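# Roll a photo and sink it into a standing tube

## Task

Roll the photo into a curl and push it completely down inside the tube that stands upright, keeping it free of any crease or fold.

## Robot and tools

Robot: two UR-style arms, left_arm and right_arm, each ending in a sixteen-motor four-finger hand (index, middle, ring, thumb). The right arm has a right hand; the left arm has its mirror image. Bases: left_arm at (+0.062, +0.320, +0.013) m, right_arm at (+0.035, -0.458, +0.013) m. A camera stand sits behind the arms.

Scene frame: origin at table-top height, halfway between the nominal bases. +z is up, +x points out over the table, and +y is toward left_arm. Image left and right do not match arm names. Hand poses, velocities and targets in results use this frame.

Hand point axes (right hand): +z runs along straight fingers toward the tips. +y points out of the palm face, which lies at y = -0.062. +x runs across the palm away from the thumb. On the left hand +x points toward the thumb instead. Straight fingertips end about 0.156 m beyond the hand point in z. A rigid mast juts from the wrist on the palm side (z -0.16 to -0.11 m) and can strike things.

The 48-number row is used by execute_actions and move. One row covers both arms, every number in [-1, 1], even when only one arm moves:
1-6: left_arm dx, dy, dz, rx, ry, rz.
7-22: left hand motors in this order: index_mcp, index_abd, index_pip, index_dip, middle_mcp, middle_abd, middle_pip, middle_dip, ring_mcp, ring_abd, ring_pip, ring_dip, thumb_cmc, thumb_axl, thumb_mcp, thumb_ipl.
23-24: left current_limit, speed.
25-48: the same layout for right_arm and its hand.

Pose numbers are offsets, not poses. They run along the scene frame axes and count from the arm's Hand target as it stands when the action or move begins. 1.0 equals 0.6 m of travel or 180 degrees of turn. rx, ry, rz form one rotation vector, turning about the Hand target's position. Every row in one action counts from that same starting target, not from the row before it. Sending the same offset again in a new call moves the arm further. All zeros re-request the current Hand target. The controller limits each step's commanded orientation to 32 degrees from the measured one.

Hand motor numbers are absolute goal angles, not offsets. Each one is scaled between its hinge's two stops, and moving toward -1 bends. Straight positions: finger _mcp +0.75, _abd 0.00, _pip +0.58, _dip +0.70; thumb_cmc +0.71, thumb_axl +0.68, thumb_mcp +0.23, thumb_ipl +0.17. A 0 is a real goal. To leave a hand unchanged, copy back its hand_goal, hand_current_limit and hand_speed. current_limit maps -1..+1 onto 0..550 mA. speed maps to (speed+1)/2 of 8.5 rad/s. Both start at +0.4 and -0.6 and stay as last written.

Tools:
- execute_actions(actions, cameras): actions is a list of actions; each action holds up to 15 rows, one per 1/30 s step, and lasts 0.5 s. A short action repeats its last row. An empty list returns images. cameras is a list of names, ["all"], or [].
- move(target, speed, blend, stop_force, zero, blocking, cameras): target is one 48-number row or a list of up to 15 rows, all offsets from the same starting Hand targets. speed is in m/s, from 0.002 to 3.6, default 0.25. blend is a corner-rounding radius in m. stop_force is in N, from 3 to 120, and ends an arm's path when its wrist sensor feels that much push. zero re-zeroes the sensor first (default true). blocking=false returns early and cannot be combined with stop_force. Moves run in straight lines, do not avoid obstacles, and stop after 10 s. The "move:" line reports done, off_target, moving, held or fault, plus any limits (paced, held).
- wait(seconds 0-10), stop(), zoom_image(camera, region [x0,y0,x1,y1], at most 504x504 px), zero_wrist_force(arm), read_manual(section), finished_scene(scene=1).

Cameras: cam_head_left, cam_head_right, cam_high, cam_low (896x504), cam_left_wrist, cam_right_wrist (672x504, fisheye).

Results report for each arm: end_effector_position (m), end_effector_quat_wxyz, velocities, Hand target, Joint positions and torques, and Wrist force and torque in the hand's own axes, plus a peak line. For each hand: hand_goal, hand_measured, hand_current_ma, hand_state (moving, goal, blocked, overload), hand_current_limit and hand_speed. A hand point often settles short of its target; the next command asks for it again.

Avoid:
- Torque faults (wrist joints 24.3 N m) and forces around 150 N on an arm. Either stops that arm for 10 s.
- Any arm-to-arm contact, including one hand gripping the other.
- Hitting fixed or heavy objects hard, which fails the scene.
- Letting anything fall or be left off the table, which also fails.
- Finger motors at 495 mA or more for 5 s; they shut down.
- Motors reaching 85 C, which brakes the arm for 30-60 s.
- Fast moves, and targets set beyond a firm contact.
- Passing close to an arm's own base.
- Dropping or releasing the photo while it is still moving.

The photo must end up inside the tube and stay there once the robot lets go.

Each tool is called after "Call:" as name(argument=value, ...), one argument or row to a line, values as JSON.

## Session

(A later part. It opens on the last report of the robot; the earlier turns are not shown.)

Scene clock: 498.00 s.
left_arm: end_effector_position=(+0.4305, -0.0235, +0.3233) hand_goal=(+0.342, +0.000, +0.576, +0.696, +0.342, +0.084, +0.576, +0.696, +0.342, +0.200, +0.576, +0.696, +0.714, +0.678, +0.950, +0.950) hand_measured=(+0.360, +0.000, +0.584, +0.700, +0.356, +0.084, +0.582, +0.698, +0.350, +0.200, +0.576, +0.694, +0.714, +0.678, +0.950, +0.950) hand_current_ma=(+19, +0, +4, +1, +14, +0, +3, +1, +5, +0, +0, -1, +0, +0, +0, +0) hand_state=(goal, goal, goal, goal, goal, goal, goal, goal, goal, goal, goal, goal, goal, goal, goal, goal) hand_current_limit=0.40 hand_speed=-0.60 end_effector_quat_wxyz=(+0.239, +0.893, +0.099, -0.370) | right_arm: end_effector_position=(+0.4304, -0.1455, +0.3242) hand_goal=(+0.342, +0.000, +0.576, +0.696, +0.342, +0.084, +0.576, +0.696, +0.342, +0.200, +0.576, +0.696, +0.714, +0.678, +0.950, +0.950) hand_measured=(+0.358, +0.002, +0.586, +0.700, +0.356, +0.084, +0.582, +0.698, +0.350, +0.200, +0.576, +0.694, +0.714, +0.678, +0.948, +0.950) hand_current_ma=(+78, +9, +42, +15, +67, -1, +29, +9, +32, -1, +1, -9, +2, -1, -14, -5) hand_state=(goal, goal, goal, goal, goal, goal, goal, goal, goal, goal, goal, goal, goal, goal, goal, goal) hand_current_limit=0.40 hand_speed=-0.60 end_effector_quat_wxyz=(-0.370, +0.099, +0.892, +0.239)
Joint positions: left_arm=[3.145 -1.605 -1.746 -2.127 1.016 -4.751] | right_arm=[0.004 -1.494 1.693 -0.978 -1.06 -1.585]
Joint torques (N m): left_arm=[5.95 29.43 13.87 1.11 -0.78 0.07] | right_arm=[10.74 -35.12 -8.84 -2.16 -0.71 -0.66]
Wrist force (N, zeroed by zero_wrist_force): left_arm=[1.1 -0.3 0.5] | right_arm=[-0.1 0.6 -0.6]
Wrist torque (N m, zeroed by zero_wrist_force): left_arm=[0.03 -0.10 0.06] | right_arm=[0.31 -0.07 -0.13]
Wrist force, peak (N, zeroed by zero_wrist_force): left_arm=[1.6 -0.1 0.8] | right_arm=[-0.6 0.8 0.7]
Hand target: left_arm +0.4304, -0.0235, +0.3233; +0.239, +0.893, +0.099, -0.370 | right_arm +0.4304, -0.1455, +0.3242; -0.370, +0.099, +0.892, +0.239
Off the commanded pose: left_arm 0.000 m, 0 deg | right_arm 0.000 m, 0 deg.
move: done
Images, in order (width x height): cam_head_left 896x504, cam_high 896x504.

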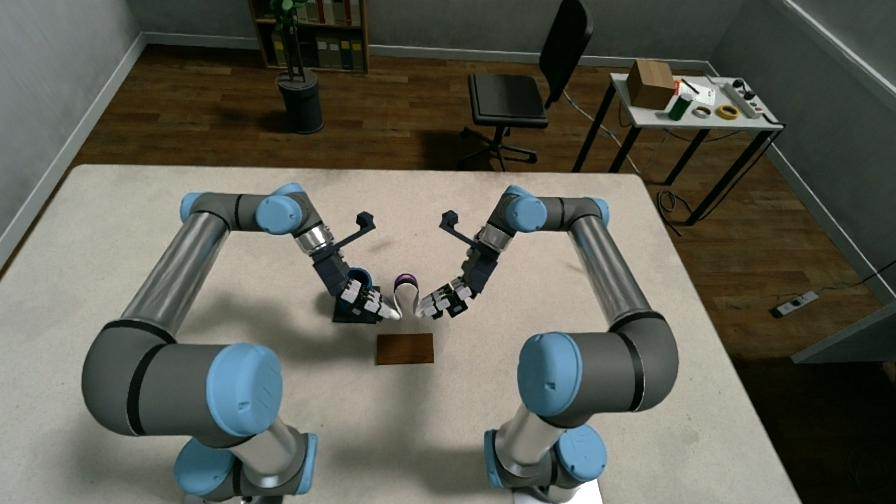

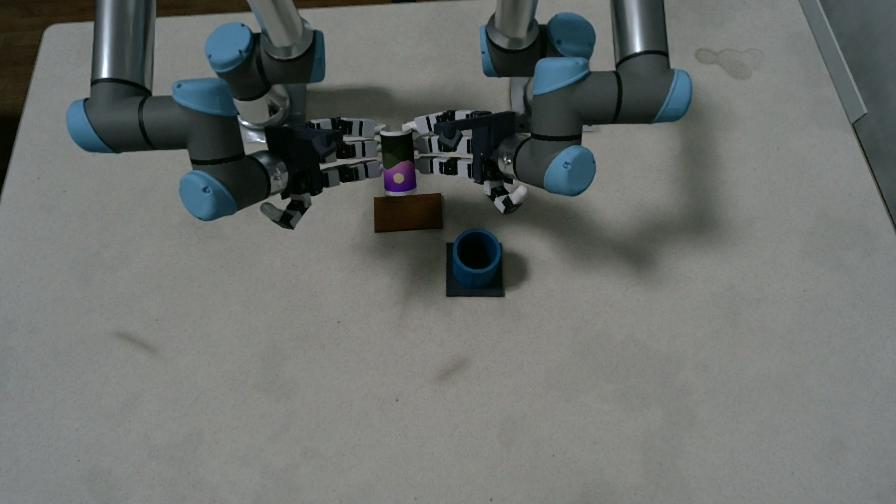

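Call:
move(
  target=[
    [0.0152,0,-0.004,0,0.0833,0,0.3425,0,0.576,0.696,0.3425,0.083,0.576,0.696,0.3425,0.2,0.576,0.696,0.714,0.678,0.95,0.95,0.4,-0.6,0.0152,0,-0.004,0,0.0833,0,0.3425,0,0.576,0.696,0.3425,0.083,0.576,0.696,0.3425,0.2,0.576,0.696,0.714,0.678,0.95,0.95,0.4,-0.6],
    [0.0207,0,-0.0108,0,0.1667,0,0.3425,0,0.576,0.696,0.3425,0.083,0.576,0.696,0.3425,0.2,0.576,0.696,0.714,0.678,0.95,0.95,0.4,-0.6,0.0207,0,-0.0108,0,0.1667,0,0.3425,0,0.576,0.696,0.3425,0.083,0.576,0.696,0.3425,0.2,0.576,0.696,0.714,0.678,0.95,0.95,0.4,-0.6],
    [0.0157,0,-0.0175,0,0.25,0,0.3425,0,0.576,0.696,0.3425,0.083,0.576,0.696,0.3425,0.2,0.576,0.696,0.714,0.678,0.95,0.95,0.4,-0.6,0.0157,0,-0.0175,0,0.25,0,0.3425,0,0.576,0.696,0.3425,0.083,0.576,0.696,0.3425,0.2,0.576,0.696,0.714,0.678,0.95,0.95,0.4,-0.6],
  ],
  speed=0.09,
  blend=0.01,
  cameras=["cam_high","cam_head_left"],
)

Call:
zoom_image(
  camera="cam_high",
  region=[340, 70, 460, 190],
)

Call:
zoom_image(
  camera="cam_head_left",
  region=[350, 210, 450, 330],
)

Scene clock: 502.90 s.
left_arm: end_effector_position=(+0.4399, -0.0235, +0.3128) hand_goal=(+0.342, +0.000, +0.576, +0.696, +0.342, +0.084, +0.576, +0.696, +0.342, +0.200, +0.576, +0.696, +0.714, +0.678, +0.950, +0.950) hand_measured=(+0.348, +0.002, +0.580, +0.700, +0.346, +0.086, +0.580, +0.698, +0.346, +0.202, +0.576, +0.694, +0.714, +0.678, +0.948, +0.950) hand_current_ma=(+3, +1, +2, +1, +2, +0, +1, +1, +1, +0, +0, -1, +0, +0, -1, +0) hand_state=(goal, goal, goal, goal, goal, goal, goal, goal, goal, goal, goal, goal, goal, goal, goal, goal) hand_current_limit=0.40 hand_speed=-0.60 end_effector_quat_wxyz=(+0.183, +0.683, +0.182, -0.683) | right_arm: end_effector_position=(+0.4399, -0.1455, +0.3136) hand_goal=(+0.342, +0.000, +0.576, +0.696, +0.342, +0.084, +0.576, +0.696, +0.342, +0.200, +0.576, +0.696, +0.714, +0.678, +0.950, +0.950) hand_measured=(+0.348, +0.002, +0.582, +0.700, +0.346, +0.086, +0.580, +0.698, +0.344, +0.202, +0.576, +0.694, +0.714, +0.678, +0.948, +0.950) hand_current_ma=(+25, +10, +25, +15, +15, +4, +15, +9, +12, +5, +1, -9, +2, -1, -14, -5) hand_state=(goal, goal, goal, goal, goal, goal, goal, goal, goal, goal, goal, goal, goal, goal, goal, goal) hand_current_limit=0.40 hand_speed=-0.60 end_effector_quat_wxyz=(+0.683, -0.183, -0.683, -0.183)
Joint positions: left_arm=[3.151 -1.983 -1.496 -2.804 1.009 -4.712] | right_arm=[0.006 -1.118 1.434 -0.316 -1.063 -1.57]
Joint torques (N m): left_arm=[8.3 44.18 13.54 -0.15 -0.58 0.34] | right_arm=[13.2 -48.48 -20.24 -0.53 -1.99 0.71]
Wrist force (N, zeroed by zero_wrist_force): left_arm=[0.5 0.2 0.7] | right_arm=[0.5 0.1 -1.0]
Wrist torque (N m, zeroed by zero_wrist_force): left_arm=[0.13 0.00 0.07] | right_arm=[0.21 -0.14 -0.07]
Wrist force, peak (N, zeroed by zero_wrist_force): left_arm=[1.5 -0.2 0.9] | right_arm=[0.0 0.6 -1.1]
Hand target: left_arm +0.4398, -0.0235, +0.3128; +0.183, +0.683, +0.183, -0.683 | right_arm +0.4398, -0.1455, +0.3137; +0.683, -0.183, -0.683, -0.183
Off the commanded pose: left_arm 0.000 m, 0 deg | right_arm 0.000 m, 0 deg.
move: done
Images, in order (width x height): cam_head_left 896x504, cam_high 896x504.

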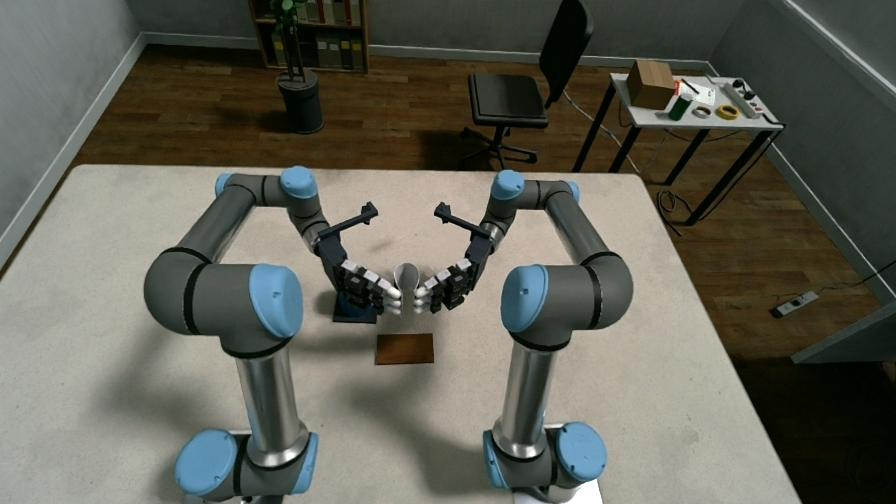

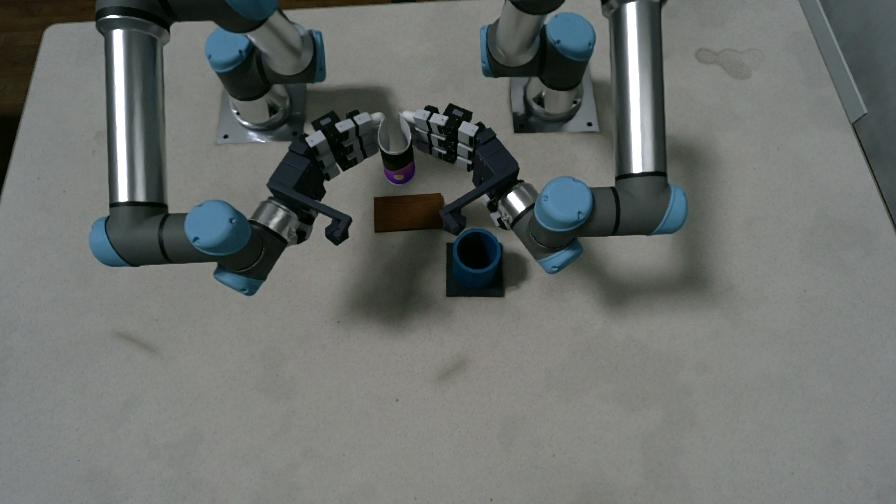

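Scaled by 4.200 from the camera's 896x504 image, which has a finer 1280x720 frame.

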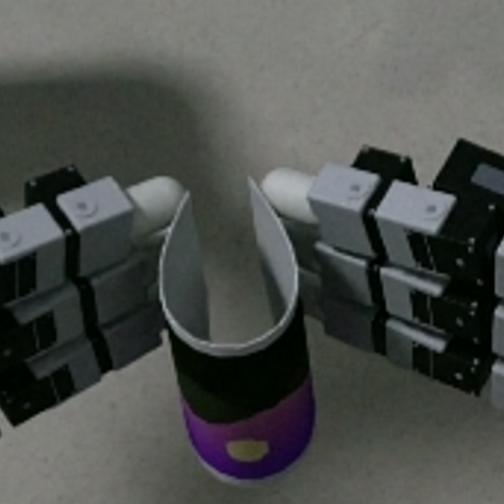

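Scaled by 4.200 from the camera's 896x504 image, which has a finer 1280x720 frame.

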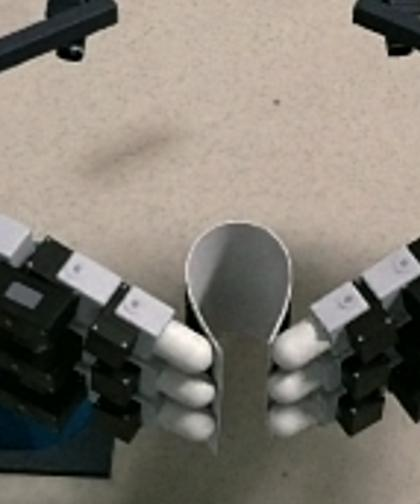

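Call:
move(
  target=[
    [0.2456,0.245,-0.05,0,0,0,0.3425,0,0.576,0.696,0.3425,0.083,0.576,0.696,0.3425,0.2,0.576,0.696,0.714,0.678,0.95,0.95,0.4,-0.6,0.2456,0.245,-0.05,0,0,0,0.3425,0,0.576,0.696,0.3425,0.083,0.576,0.696,0.3425,0.2,0.576,0.696,0.714,0.678,0.95,0.95,0.4,-0.6],
  ],
  speed=0.07,
)

Call:
move(
  target=[
    [0,-0.0017,-0.09,0,0,0,0.3425,0,0.576,0.696,0.3425,0.083,0.576,0.696,0.3425,0.2,0.576,0.696,0.714,0.678,0.95,0.95,0.4,-0.6,0,0.0017,-0.0915,0,0,0,0.3425,0,0.576,0.696,0.3425,0.083,0.576,0.696,0.3425,0.2,0.576,0.696,0.714,0.678,0.95,0.95,0.4,-0.6],
  ],
  speed=0.05,
  cameras=["cam_high","cam_head_left","cam_left_wrist","cam_right_wrist"],
)

Call:
zoom_image(
  camera="cam_high",
  region=[440, 200, 510, 300],
)

Call:
zoom_image(
  camera="cam_head_left",
  region=[310, 220, 400, 330],
)

Scene clock: 506.57 s.
left_arm: end_effector_position=(+0.5872, +0.1236, +0.2828) hand_goal=(+0.342, +0.000, +0.576, +0.696, +0.342, +0.084, +0.576, +0.696, +0.342, +0.200, +0.576, +0.696, +0.714, +0.678, +0.950, +0.950) hand_measured=(+0.348, +0.002, +0.580, +0.700, +0.346, +0.086, +0.580, +0.698, +0.344, +0.202, +0.576, +0.694, +0.714, +0.678, +0.948, +0.950) hand_current_ma=(+3, +1, +2, +1, +2, +0, +1, +1, +1, +0, +0, -1, +0, +0, -1, +0) hand_state=(goal, goal, goal, goal, goal, goal, goal, goal, goal, goal, goal, goal, goal, goal, goal, goal) hand_current_limit=0.40 hand_speed=-0.60 end_effector_quat_wxyz=(+0.183, +0.683, +0.183, -0.683) | right_arm: end_effector_position=(+0.5871, +0.0016, +0.2836) hand_goal=(+0.342, +0.000, +0.576, +0.696, +0.342, +0.084, +0.576, +0.696, +0.342, +0.200, +0.576, +0.696, +0.714, +0.678, +0.950, +0.950) hand_measured=(+0.346, +0.002, +0.582, +0.700, +0.344, +0.086, +0.580, +0.698, +0.344, +0.202, +0.576, +0.694, +0.714, +0.678, +0.948, +0.950) hand_current_ma=(+19, +10, +22, +15, +11, +5, +14, +9, +10, +6, +1, -9, +2, -1, -14, -5) hand_state=(goal, goal, goal, goal, goal, goal, goal, goal, goal, goal, goal, goal, goal, goal, goal, goal) hand_current_limit=0.40 hand_speed=-0.60 end_effector_quat_wxyz=(+0.683, -0.183, -0.683, -0.183)
Joint positions: left_arm=[3.376 -2.309 -1.051 -2.923 1.234 -4.712] | right_arm=[0.211 -0.585 0.596 -0.011 -0.858 -1.57]
Joint torques (N m): left_arm=[-12.73 54.4 19.53 -0.34 -2.29 1.49] | right_arm=[-10.06 -58.81 -19.67 -0.26 -1.18 -1.73]
Wrist force (N, zeroed by zero_wrist_force): left_arm=[1.0 0.0 0.7] | right_arm=[0.2 0.0 -1.0]
Wrist torque (N m, zeroed by zero_wrist_force): left_arm=[0.11 -0.05 0.12] | right_arm=[0.22 -0.12 -0.07]
Wrist force, peak (N, zeroed by zero_wrist_force): left_arm=[0.4 0.6 1.5] | right_arm=[0.5 0.1 -1.3]
Hand target: left_arm +0.5872, +0.1235, +0.2828; +0.183, +0.683, +0.183, -0.683 | right_arm +0.5872, +0.0015, +0.2837; +0.683, -0.183, -0.683, -0.183
Off the commanded pose: left_arm 0.000 m, 0 deg | right_arm 0.000 m, 0 deg.
move: done

Scene clock: 507.97 s.
left_arm: end_effector_position=(+0.5872, +0.1225, +0.2286) hand_goal=(+0.342, +0.000, +0.576, +0.696, +0.342, +0.084, +0.576, +0.696, +0.342, +0.200, +0.576, +0.696, +0.714, +0.678, +0.950, +0.950) hand_measured=(+0.348, +0.002, +0.580, +0.700, +0.346, +0.086, +0.580, +0.698, +0.344, +0.202, +0.576, +0.694, +0.714, +0.678, +0.948, +0.950) hand_current_ma=(+3, +1, +2, +1, +2, +0, +1, +1, +1, +0, +0, -1, +0, +0, -1, +0) hand_state=(goal, goal, goal, goal, goal, goal, goal, goal, goal, goal, goal, goal, goal, goal, goal, goal) hand_current_limit=0.40 hand_speed=-0.60 end_effector_quat_wxyz=(+0.183, +0.683, +0.183, -0.683) end_effector_velocity=(+0.000, +0.000, +0.002) end_effector_angular_velocity=(+0.000, +0.000, +0.001) | right_arm: end_effector_position=(+0.5871, +0.0025, +0.2285) hand_goal=(+0.342, +0.000, +0.576, +0.696, +0.342, +0.084, +0.576, +0.696, +0.342, +0.200, +0.576, +0.696, +0.714, +0.678, +0.950, +0.950) hand_measured=(+0.346, +0.002, +0.582, +0.700, +0.344, +0.086, +0.580, +0.698, +0.344, +0.202, +0.576, +0.694, +0.714, +0.678, +0.948, +0.950) hand_current_ma=(+19, +10, +22, +15, +11, +5, +14, +9, +10, +6, +1, -9, +2, -1, -14, -5) hand_state=(goal, goal, goal, goal, goal, goal, goal, goal, goal, goal, goal, goal, goal, goal, goal, goal) hand_current_limit=0.40 hand_speed=-0.60 end_effector_quat_wxyz=(+0.683, -0.183, -0.683, -0.183) end_effector_velocity=(+0.000, +0.001, +0.002) end_effector_angular_velocity=(-0.001, +0.002, +0.000)
Joint positions: left_arm=[3.374 -2.348 -1.125 -2.81 1.232 -4.712] | right_arm=[0.213 -0.567 0.704 -0.136 -0.856 -1.57]
Joint velocities: left_arm=[0 0.002 0.003 -0.005 -0.001 0] | right_arm=[0.001 -0.001 -0.004 0.006 0.001 0]
Joint torques (N m): left_arm=[-11.91 58.64 22.61 -4.03 -2.01 1.31] | right_arm=[10.12 -66.66 -35.07 4.21 1.51 1.16]
Wrist force (N, zeroed by zero_wrist_force): left_arm=[0.6 -0.1 0.7] | right_arm=[0.5 -0.2 -1.0]
Wrist torque (N m, zeroed by zero_wrist_force): left_arm=[0.08 0.00 0.08] | right_arm=[0.18 -0.14 -0.05]
Wrist force, peak (N, zeroed by zero_wrist_force): left_arm=[1.2 -0.1 0.8] | right_arm=[1.0 0.1 -1.1]
Hand target: left_arm +0.5872, +0.1225, +0.2288; +0.183, +0.683, +0.183, -0.683 | right_arm +0.5872, +0.0025, +0.2288; +0.683, -0.183, -0.683, -0.183
Off the commanded pose: left_arm 0.000 m, 0 deg | right_arm 0.000 m, 0 deg.
move: done
Images, in order (width x height): cam_head_left 896x504, cam_high 896x504, cam_left_wrist 672x504, cam_right_wrist 672x504.

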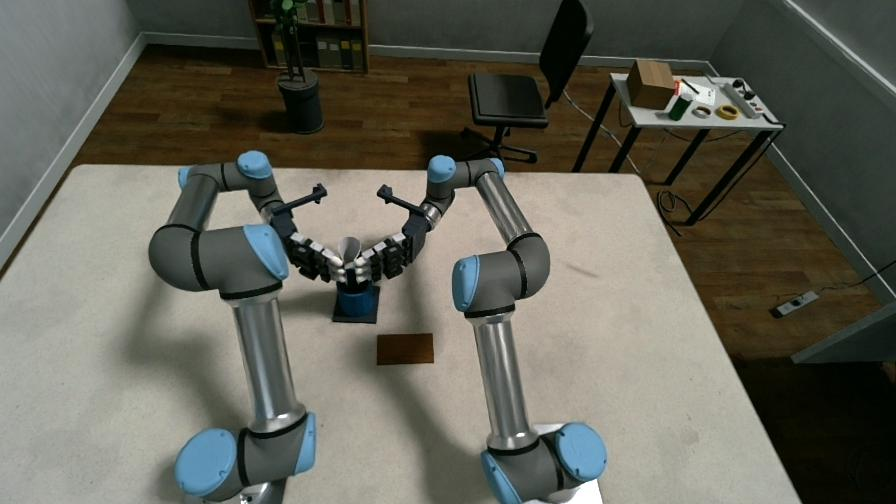

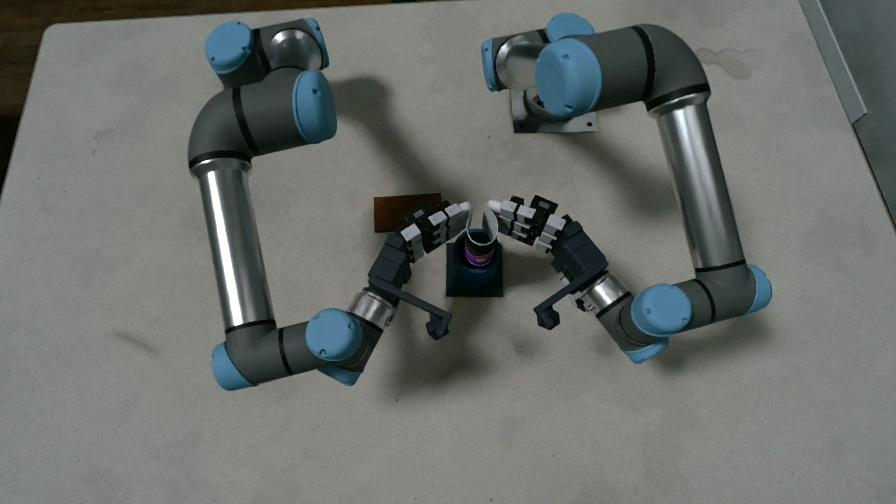

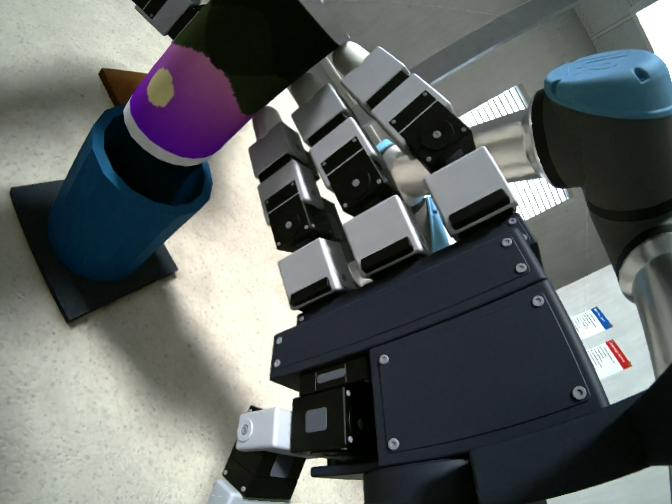

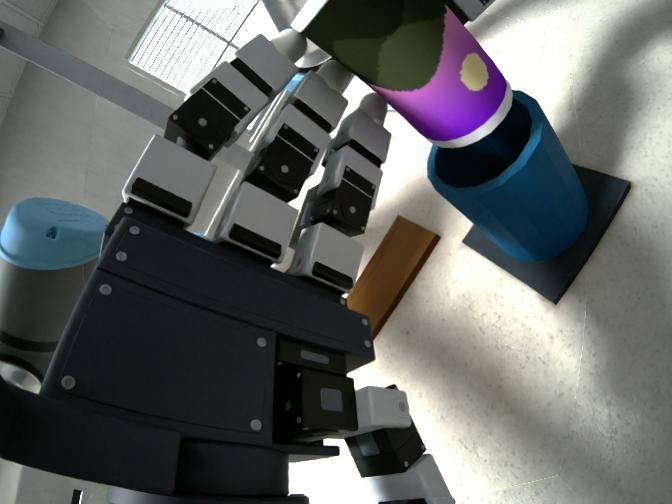

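Scaled by 5.040 from the camera's 896x504 image, which has a finer 1280x720 frame.

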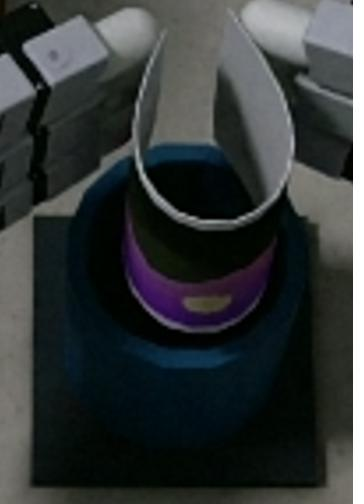

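Scaled by 4.582 from the camera's 896x504 image, which has a finer 1280x720 frame.

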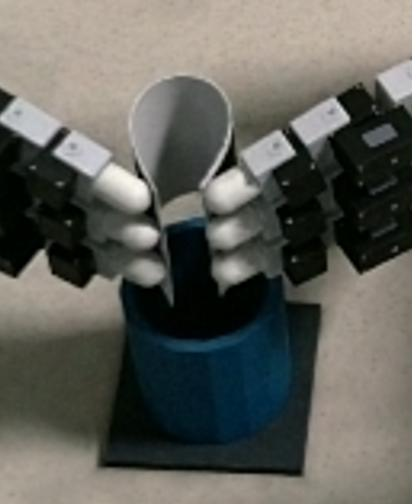

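Call:
move(
  target=[
    [0.0017,-0.0033,0,0,0,0,0.3425,0,0.576,0.696,0.3425,0.083,0.576,0.696,0.3425,0.2,0.576,0.696,0.714,0.678,0.95,0.95,0.4,-0.6,-0.0133,-0.0033,0,0,0,0,0.3425,0,0.576,0.696,0.3425,0.083,0.576,0.696,0.3425,0.2,0.576,0.696,0.714,0.678,0.95,0.95,0.4,-0.6],
    [0.0017,-0.0083,-0.03,0,0,0,0.3425,0,0.576,0.696,0.3425,0.083,0.576,0.696,0.3425,0.2,0.576,0.696,0.714,0.678,0.95,0.95,0.4,-0.6,-0.0133,0.0017,-0.03,0,0,0,0.3425,0,0.576,0.696,0.3425,0.083,0.576,0.696,0.3425,0.2,0.576,0.696,0.714,0.678,0.95,0.95,0.4,-0.6],
  ],
  speed=0.02,
  cameras=["cam_high","cam_head_left","cam_left_wrist","cam_right_wrist"],
)

Call:
zoom_image(
  camera="cam_high",
  region=[440, 200, 510, 300],
)

Call:
zoom_image(
  camera="cam_head_left",
  region=[310, 220, 400, 330],
)

Call:
zoom_image(
  camera="cam_left_wrist",
  region=[50, 20, 310, 260],
)

Call:
zoom_image(
  camera="cam_right_wrist",
  region=[340, 20, 600, 260],
)

Scene clock: 510.23 s.
left_arm: end_effector_position=(+0.5882, +0.1175, +0.2106) hand_goal=(+0.342, +0.000, +0.576, +0.696, +0.342, +0.084, +0.576, +0.696, +0.342, +0.200, +0.576, +0.696, +0.714, +0.678, +0.950, +0.950) hand_measured=(+0.348, +0.002, +0.580, +0.700, +0.344, +0.086, +0.578, +0.698, +0.344, +0.202, +0.576, +0.694, +0.714, +0.678, +0.948, +0.950) hand_current_ma=(+3, +1, +2, +1, +1, +0, +1, +1, +1, +0, +0, -1, +0, +0, -1, +0) hand_state=(goal, goal, goal, goal, goal, goal, goal, goal, goal, goal, goal, goal, goal, goal, goal, goal) hand_current_limit=0.40 hand_speed=-0.60 end_effector_quat_wxyz=(+0.183, +0.683, +0.183, -0.683) | right_arm: end_effector_position=(+0.5792, +0.0036, +0.2106) hand_goal=(+0.342, +0.000, +0.576, +0.696, +0.342, +0.084, +0.576, +0.696, +0.342, +0.200, +0.576, +0.696, +0.714, +0.678, +0.950, +0.950) hand_measured=(+0.346, +0.002, +0.582, +0.700, +0.344, +0.086, +0.580, +0.698, +0.344, +0.202, +0.576, +0.694, +0.714, +0.678, +0.948, +0.950) hand_current_ma=(+19, +10, +22, +15, +11, +5, +14, +9, +10, +6, +1, -9, +2, -1, -14, -5) hand_state=(goal, goal, goal, goal, goal, goal, goal, goal, goal, goal, goal, goal, goal, goal, goal, goal) hand_current_limit=0.40 hand_speed=-0.60 end_effector_quat_wxyz=(+0.683, -0.183, -0.683, -0.183)
Joint positions: left_arm=[3.367 -2.367 -1.14 -2.776 1.225 -4.712] | right_arm=[0.216 -0.582 0.778 -0.196 -0.853 -1.57]
Joint torques (N m): left_arm=[-8.76 55.27 21.03 -4.11 -1.63 0.63] | right_arm=[8.97 -56.82 -18.08 3.36 1.19 -1.01]
Wrist force (N, zeroed by zero_wrist_force): left_arm=[0.6 -0.2 0.7] | right_arm=[0.4 0.0 -1.0]
Wrist torque (N m, zeroed by zero_wrist_force): left_arm=[0.05 0.01 0.07] | right_arm=[0.21 -0.13 -0.05]
Wrist force, peak (N, zeroed by zero_wrist_force): left_arm=[1.0 0.0 0.9] | right_arm=[1.0 0.1 -0.7]
Hand target: left_arm +0.5882, +0.1175, +0.2108; +0.183, +0.683, +0.183, -0.683 | right_arm +0.5792, +0.0035, +0.2108; +0.683, -0.183, -0.683, -0.183
Off the commanded pose: left_arm 0.000 m, 0 deg | right_arm 0.000 m, 0 deg.
move: done
Images, in order (width x height): cam_head_left 896x504, cam_high 896x504, cam_left_wrist 672x504, cam_right_wrist 672x504.

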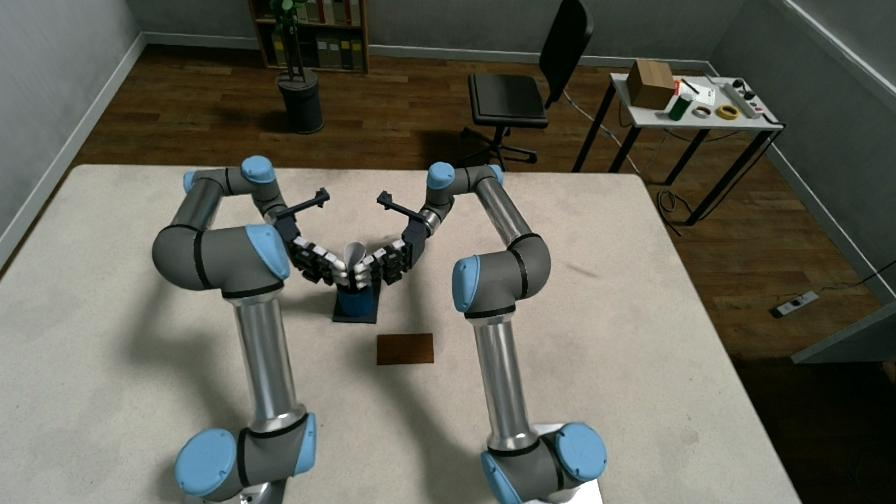

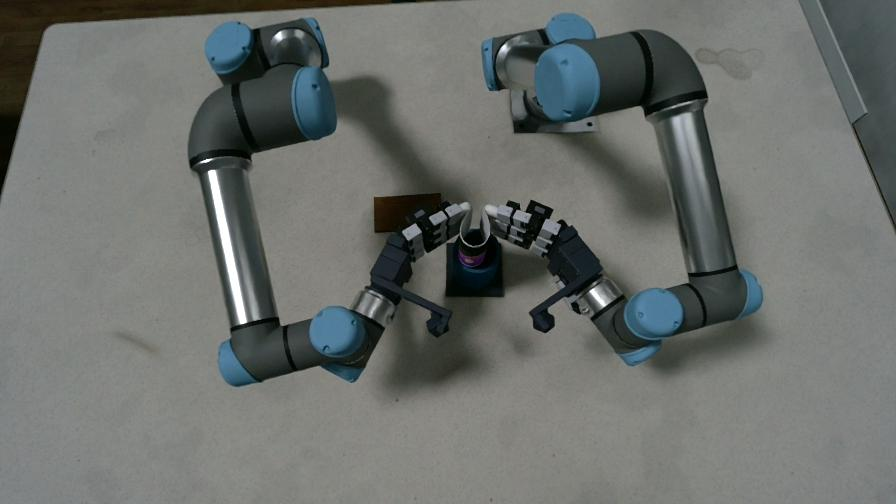

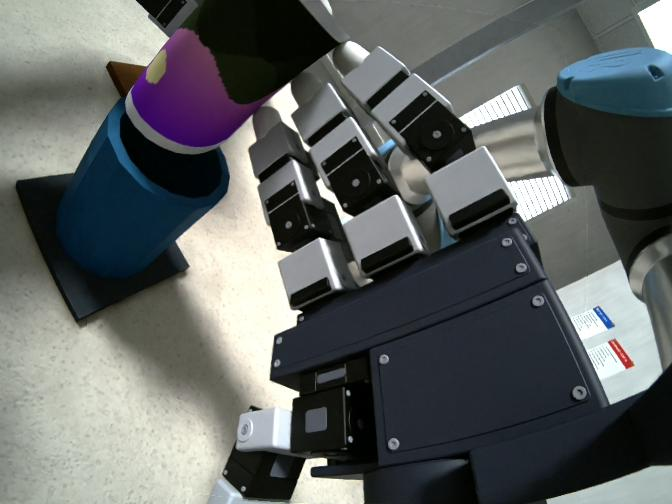

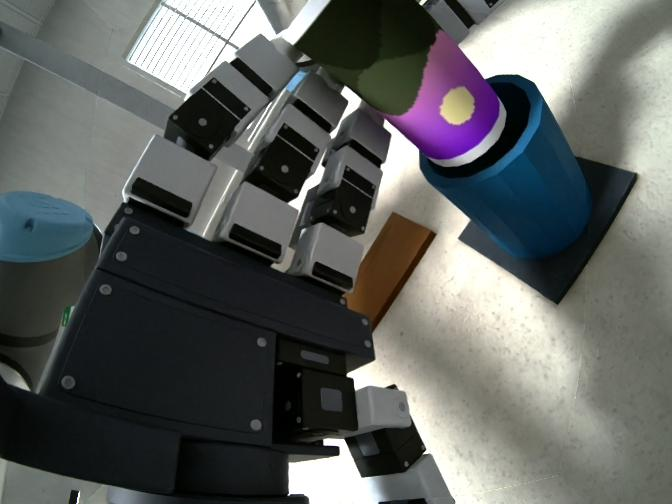

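Scaled by 5.040 from the camera's 896x504 image, which has a finer 1280x720 frame.

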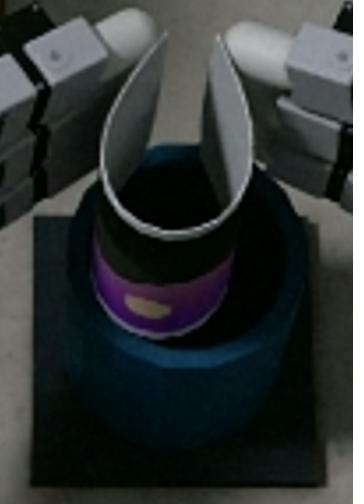

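Scaled by 4.582 from the camera's 896x504 image, which has a finer 1280x720 frame.

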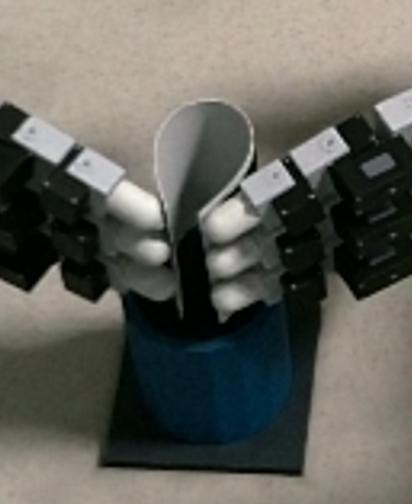

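Scaled by 1.938 from the camera's 672x504 image, which has a finer 960x720 frame.

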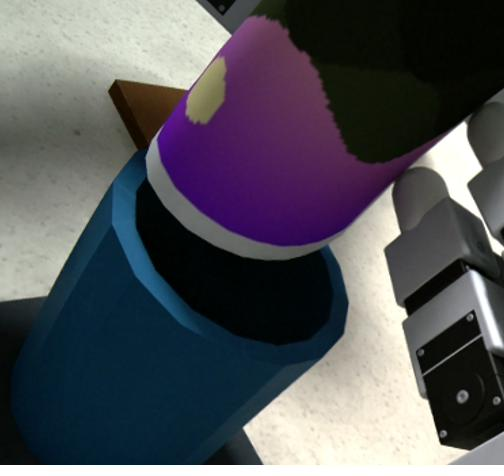

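Scaled by 1.938 from the camera's 672x504 image, which has a finer 960x720 frame.

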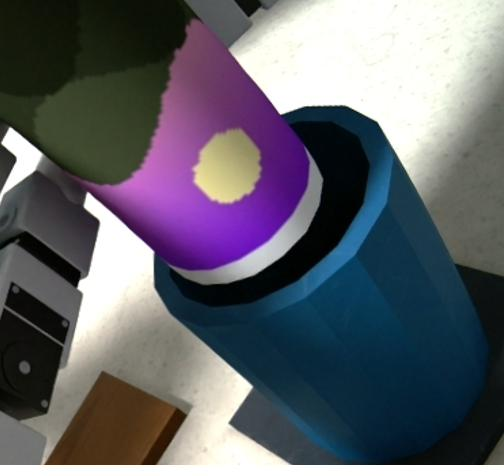

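Call:
move(
  target=[
    [-0.0017,0.0085,0,0,0,0,0.3425,0,0.576,0.696,0.3425,0.083,0.576,0.696,0.3425,0.2,0.576,0.696,0.714,0.678,0.95,0.95,0.4,-0.6,-0.0017,0.0135,0,0,0,0,0.3425,0,0.576,0.696,0.3425,0.083,0.576,0.696,0.3425,0.2,0.576,0.696,0.714,0.678,0.95,0.95,0.4,-0.6],
  ],
  speed=0.02,
  cameras=["cam_high","cam_head_left","cam_left_wrist","cam_right_wrist"],
)

Call:
zoom_image(
  camera="cam_high",
  region=[440, 200, 510, 300],
)

Call:
zoom_image(
  camera="cam_left_wrist",
  region=[50, 20, 310, 260],
)

Call:
zoom_image(
  camera="cam_right_wrist",
  region=[340, 20, 600, 260],
)

Scene clock: 511.27 s.
left_arm: end_effector_position=(+0.5872, +0.1227, +0.2108) hand_goal=(+0.342, +0.000, +0.576, +0.696, +0.342, +0.084, +0.576, +0.696, +0.342, +0.200, +0.576, +0.696, +0.714, +0.678, +0.950, +0.950) hand_measured=(+0.348, +0.002, +0.580, +0.700, +0.344, +0.086, +0.578, +0.698, +0.344, +0.202, +0.576, +0.694, +0.714, +0.678, +0.948, +0.950) hand_current_ma=(+3, +1, +2, +1, +1, +0, +1, +1, +1, +0, +0, -1, +0, +0, -1, +0) hand_state=(goal, goal, goal, goal, goal, goal, goal, goal, goal, goal, goal, goal, goal, goal, goal, goal) hand_current_limit=0.40 hand_speed=-0.60 end_effector_quat_wxyz=(+0.183, +0.683, +0.183, -0.683) | right_arm: end_effector_position=(+0.5781, +0.0118, +0.2108) hand_goal=(+0.342, +0.000, +0.576, +0.696, +0.342, +0.084, +0.576, +0.696, +0.342, +0.200, +0.576, +0.696, +0.714, +0.678, +0.950, +0.950) hand_measured=(+0.346, +0.002, +0.582, +0.700, +0.344, +0.086, +0.580, +0.698, +0.344, +0.202, +0.576, +0.694, +0.714, +0.678, +0.948, +0.950) hand_current_ma=(+19, +10, +22, +15, +11, +5, +14, +9, +10, +6, +1, -9, +2, -1, -14, -5) hand_state=(goal, goal, goal, goal, goal, goal, goal, goal, goal, goal, goal, goal, goal, goal, goal, goal) hand_current_limit=0.40 hand_speed=-0.60 end_effector_quat_wxyz=(+0.683, -0.183, -0.683, -0.183)
Joint positions: left_arm=[3.375 -2.364 -1.145 -2.774 1.233 -4.712] | right_arm=[0.227 -0.575 0.764 -0.189 -0.842 -1.57]
Joint torques (N m): left_arm=[-2.31 54.03 16.01 -1.11 0.08 0.51] | right_arm=[-4.76 -50.58 -19.91 2.57 -1.12 -0.78]
Wrist force (N, zeroed by zero_wrist_force): left_arm=[0.7 -0.1 0.6] | right_arm=[0.4 0.1 -0.9]
Wrist torque (N m, zeroed by zero_wrist_force): left_arm=[0.08 0.01 0.07] | right_arm=[0.22 -0.13 -0.05]
Wrist force, peak (N, zeroed by zero_wrist_force): left_arm=[1.0 -0.4 0.9] | right_arm=[0.6 0.0 -1.0]
Hand target: left_arm +0.5872, +0.1226, +0.2108; +0.183, +0.683, +0.183, -0.683 | right_arm +0.5782, +0.0116, +0.2108; +0.683, -0.183, -0.683, -0.183
Off the commanded pose: left_arm 0.000 m, 0 deg | right_arm 0.000 m, 0 deg.
move: done
Images, in order (width x height): cam_head_left 896x504, cam_high 896x504, cam_left_wrist 672x504, cam_right_wrist 672x504.

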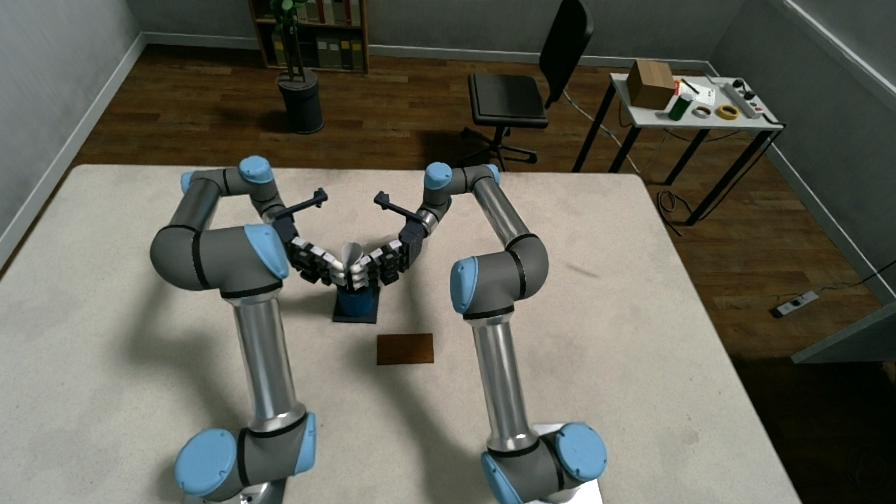

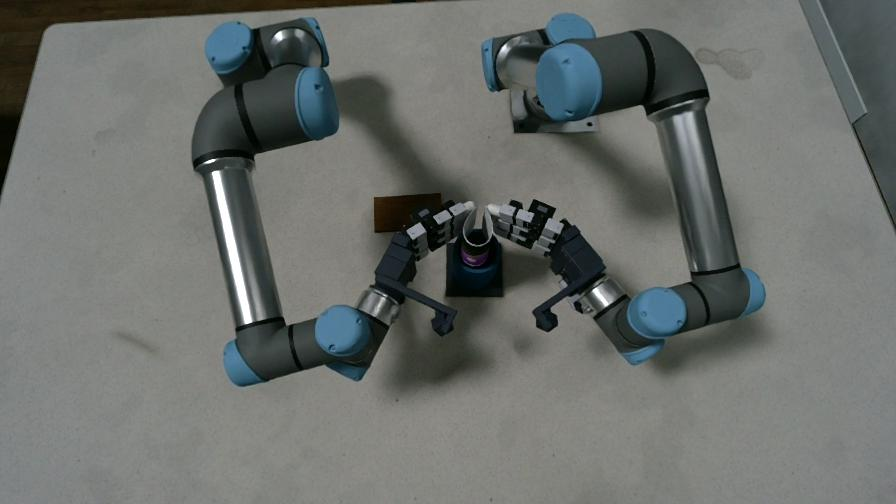

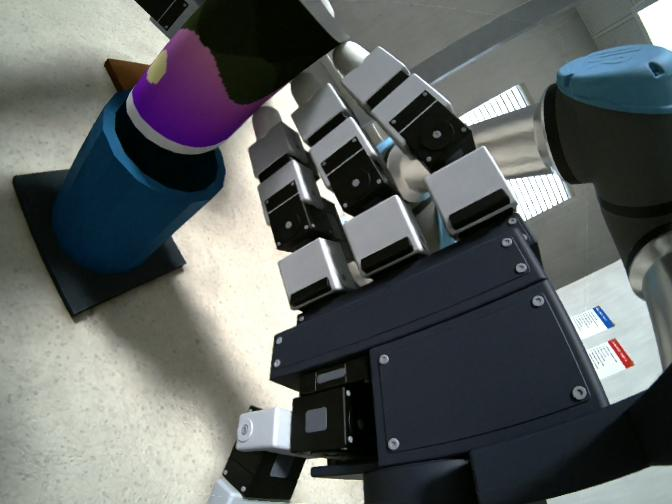

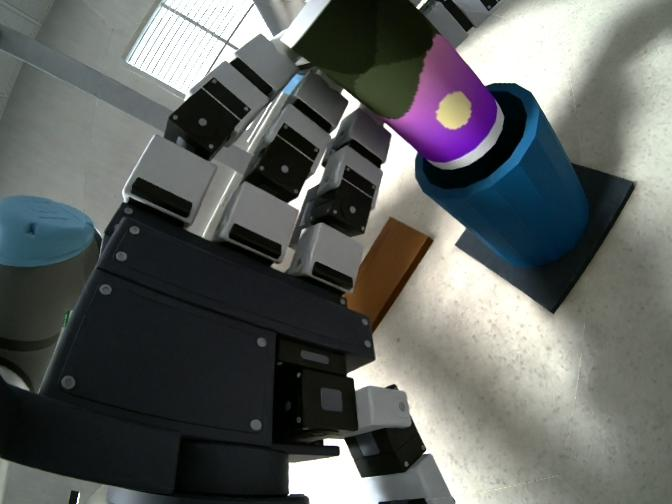

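Scaled by 5.040 from the camera's 896x504 image, which has a finer 1280x720 frame.

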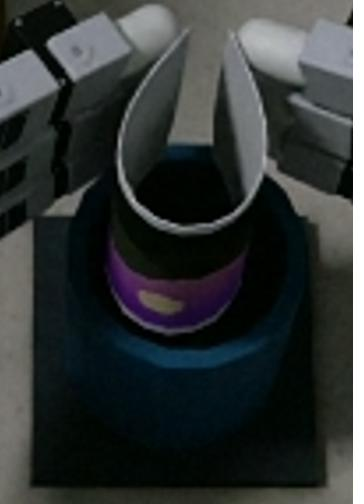

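Scaled by 1.938 from the camera's 672x504 image, which has a finer 960x720 frame.

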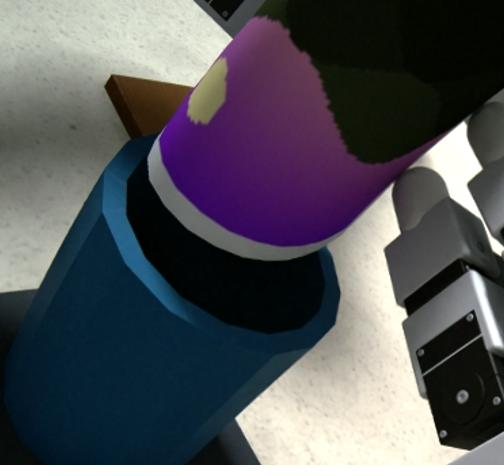

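Scaled by 1.938 from the camera's 672x504 image, which has a finer 960x720 frame.

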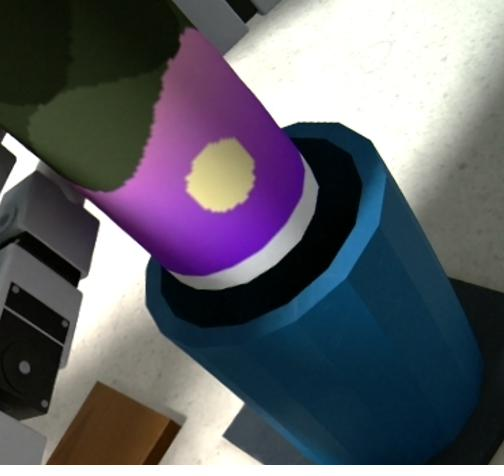

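Call:
move(
  target=[
    [0.0017,0.005,-0.02,0,0,0,0.3425,0,0.576,0.696,0.3425,0.083,0.576,0.696,0.3425,0.2,0.576,0.696,0.714,0.678,0.95,0.95,0.4,-0.6,0.0017,0.005,-0.02,0,0,0,0.3425,0,0.576,0.696,0.3425,0.083,0.576,0.696,0.3425,0.2,0.576,0.696,0.714,0.678,0.95,0.95,0.4,-0.6],
  ],
  speed=0.015,
  cameras=["cam_high","cam_head_left","cam_left_wrist","cam_right_wrist"],
)

Call:
zoom_image(
  camera="cam_high",
  region=[440, 200, 510, 300],
)

Call:
zoom_image(
  camera="cam_left_wrist",
  region=[50, 20, 310, 260],
)

Call:
zoom_image(
  camera="cam_right_wrist",
  region=[340, 20, 600, 260],
)

Call:
zoom_image(
  camera="cam_head_left",
  region=[310, 220, 400, 330],
)

Scene clock: 512.60 s.
left_arm: end_effector_position=(+0.5882, +0.1257, +0.1986) hand_goal=(+0.342, +0.000, +0.576, +0.696, +0.342, +0.084, +0.576, +0.696, +0.342, +0.200, +0.576, +0.696, +0.714, +0.678, +0.950, +0.950) hand_measured=(+0.348, +0.002, +0.580, +0.700, +0.344, +0.086, +0.578, +0.698, +0.344, +0.202, +0.576, +0.694, +0.714, +0.678, +0.948, +0.950) hand_current_ma=(+3, +1, +2, +1, +1, +0, +1, +1, +1, +0, +0, -1, +0, +0, -1, +0) hand_state=(goal, goal, goal, goal, goal, goal, goal, goal, goal, goal, goal, goal, goal, goal, goal, goal) hand_current_limit=0.40 hand_speed=-0.60 end_effector_quat_wxyz=(+0.183, +0.683, +0.183, -0.683) | right_arm: end_effector_position=(+0.5792, +0.0147, +0.1986) hand_goal=(+0.342, +0.000, +0.576, +0.696, +0.342, +0.084, +0.576, +0.696, +0.342, +0.200, +0.576, +0.696, +0.714, +0.678, +0.950, +0.950) hand_measured=(+0.346, +0.002, +0.582, +0.700, +0.344, +0.086, +0.580, +0.698, +0.344, +0.202, +0.576, +0.694, +0.714, +0.678, +0.948, +0.950) hand_current_ma=(+19, +10, +22, +15, +11, +5, +14, +9, +10, +6, +1, -9, +2, -1, -14, -5) hand_state=(goal, goal, goal, goal, goal, goal, goal, goal, goal, goal, goal, goal, goal, goal, goal, goal) hand_current_limit=0.40 hand_speed=-0.60 end_effector_quat_wxyz=(+0.683, -0.183, -0.683, -0.183)
Joint positions: left_arm=[3.379 -2.378 -1.153 -2.753 1.237 -4.712] | right_arm=[0.231 -0.56 0.767 -0.207 -0.838 -1.57]
Joint torques (N m): left_arm=[6.54 52.56 14.71 -2.72 1.66 0.5] | right_arm=[8.11 -54.85 -7.16 0.86 1.28 -1.22]
Wrist force (N, zeroed by zero_wrist_force): left_arm=[0.6 -0.3 0.6] | right_arm=[0.5 0.0 -0.8]
Wrist torque (N m, zeroed by zero_wrist_force): left_arm=[0.06 0.02 0.07] | right_arm=[0.20 -0.17 -0.03]
Wrist force, peak (N, zeroed by zero_wrist_force): left_arm=[0.8 -0.2 0.9] | right_arm=[0.4 -0.1 -1.0]
Hand target: left_arm +0.5882, +0.1256, +0.1988; +0.183, +0.683, +0.183, -0.683 | right_arm +0.5792, +0.0146, +0.1988; +0.683, -0.183, -0.683, -0.183
Off the commanded pose: left_arm 0.000 m, 0 deg | right_arm 0.000 m, 0 deg.
move: done
Images, in order (width x height): cam_head_left 896x504, cam_high 896x504, cam_left_wrist 672x504, cam_right_wrist 672x504.

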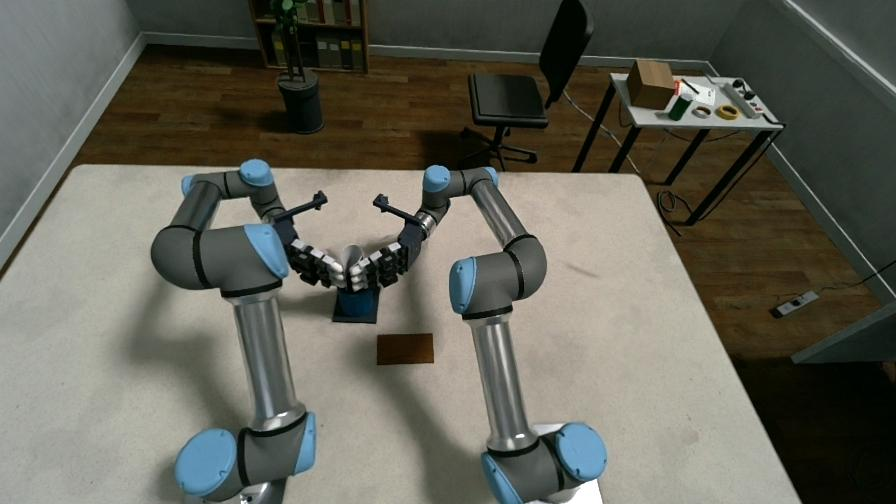

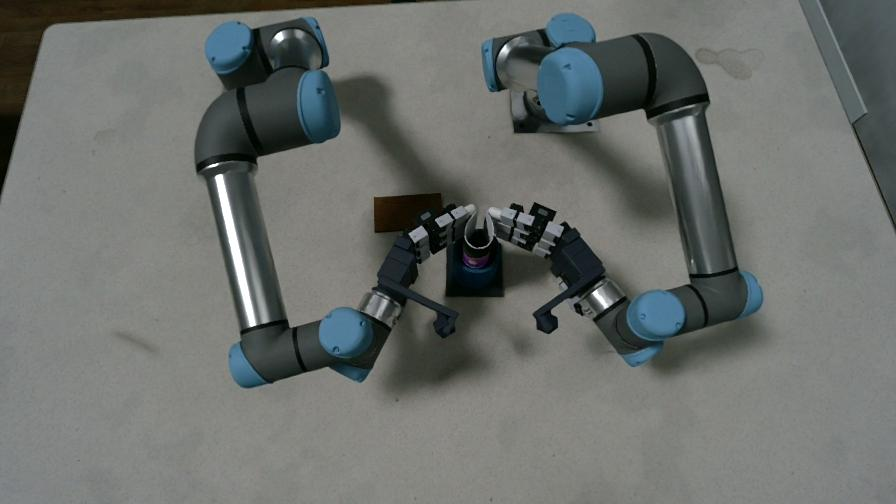

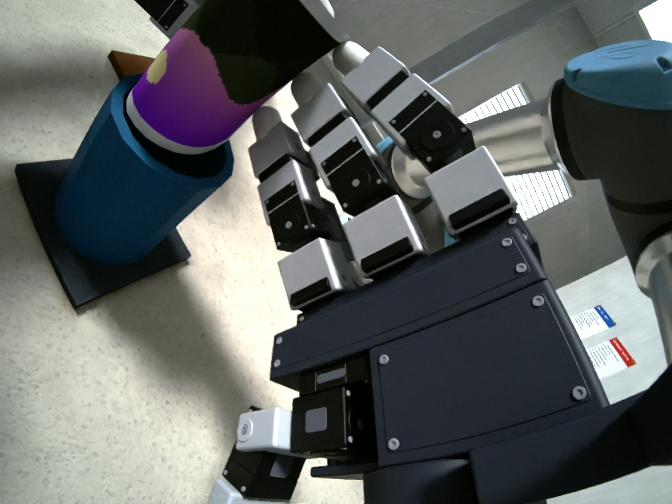

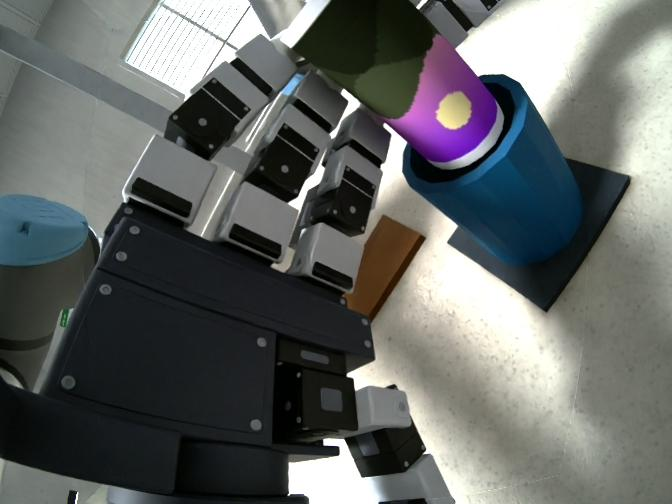

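Scaled by 5.040 from the camera's 896x504 image, which has a finer 1280x720 frame.

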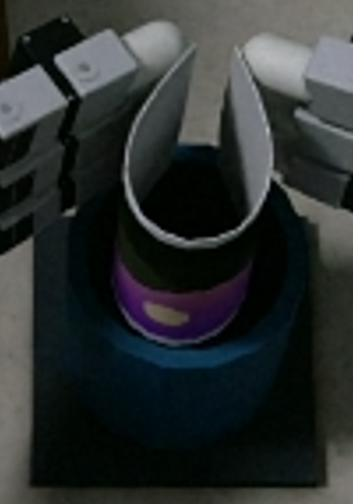

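Scaled by 1.938 from the camera's 672x504 image, which has a finer 960x720 frame.

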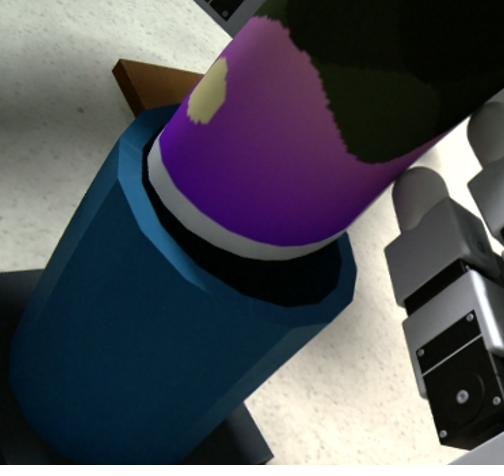

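Scaled by 1.938 from the camera's 672x504 image, which has a finer 960x720 frame.

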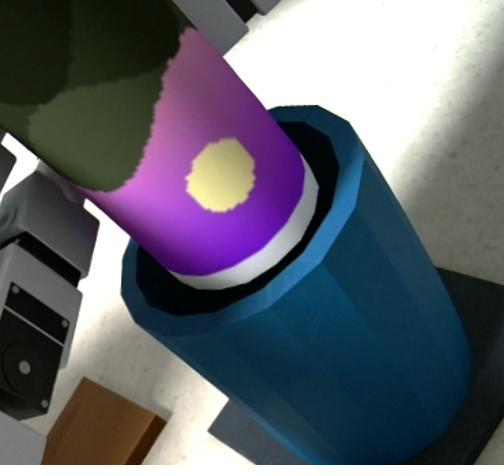

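Scaled by 4.582 from the camera's 896x504 image, which has a finer 1280x720 frame.

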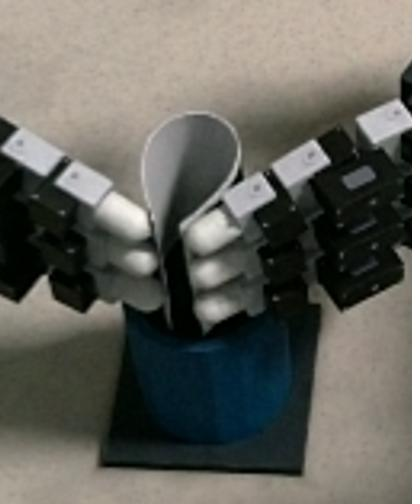

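Call:
zoom_image(
  camera="cam_head_left",
  region=[332, 268, 378, 308],
)

Scaled by 10.957 from the camera's 896x504 image, which has a finer 1280x720 frame.

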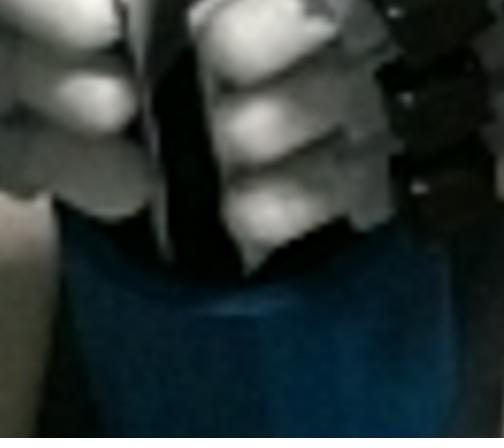

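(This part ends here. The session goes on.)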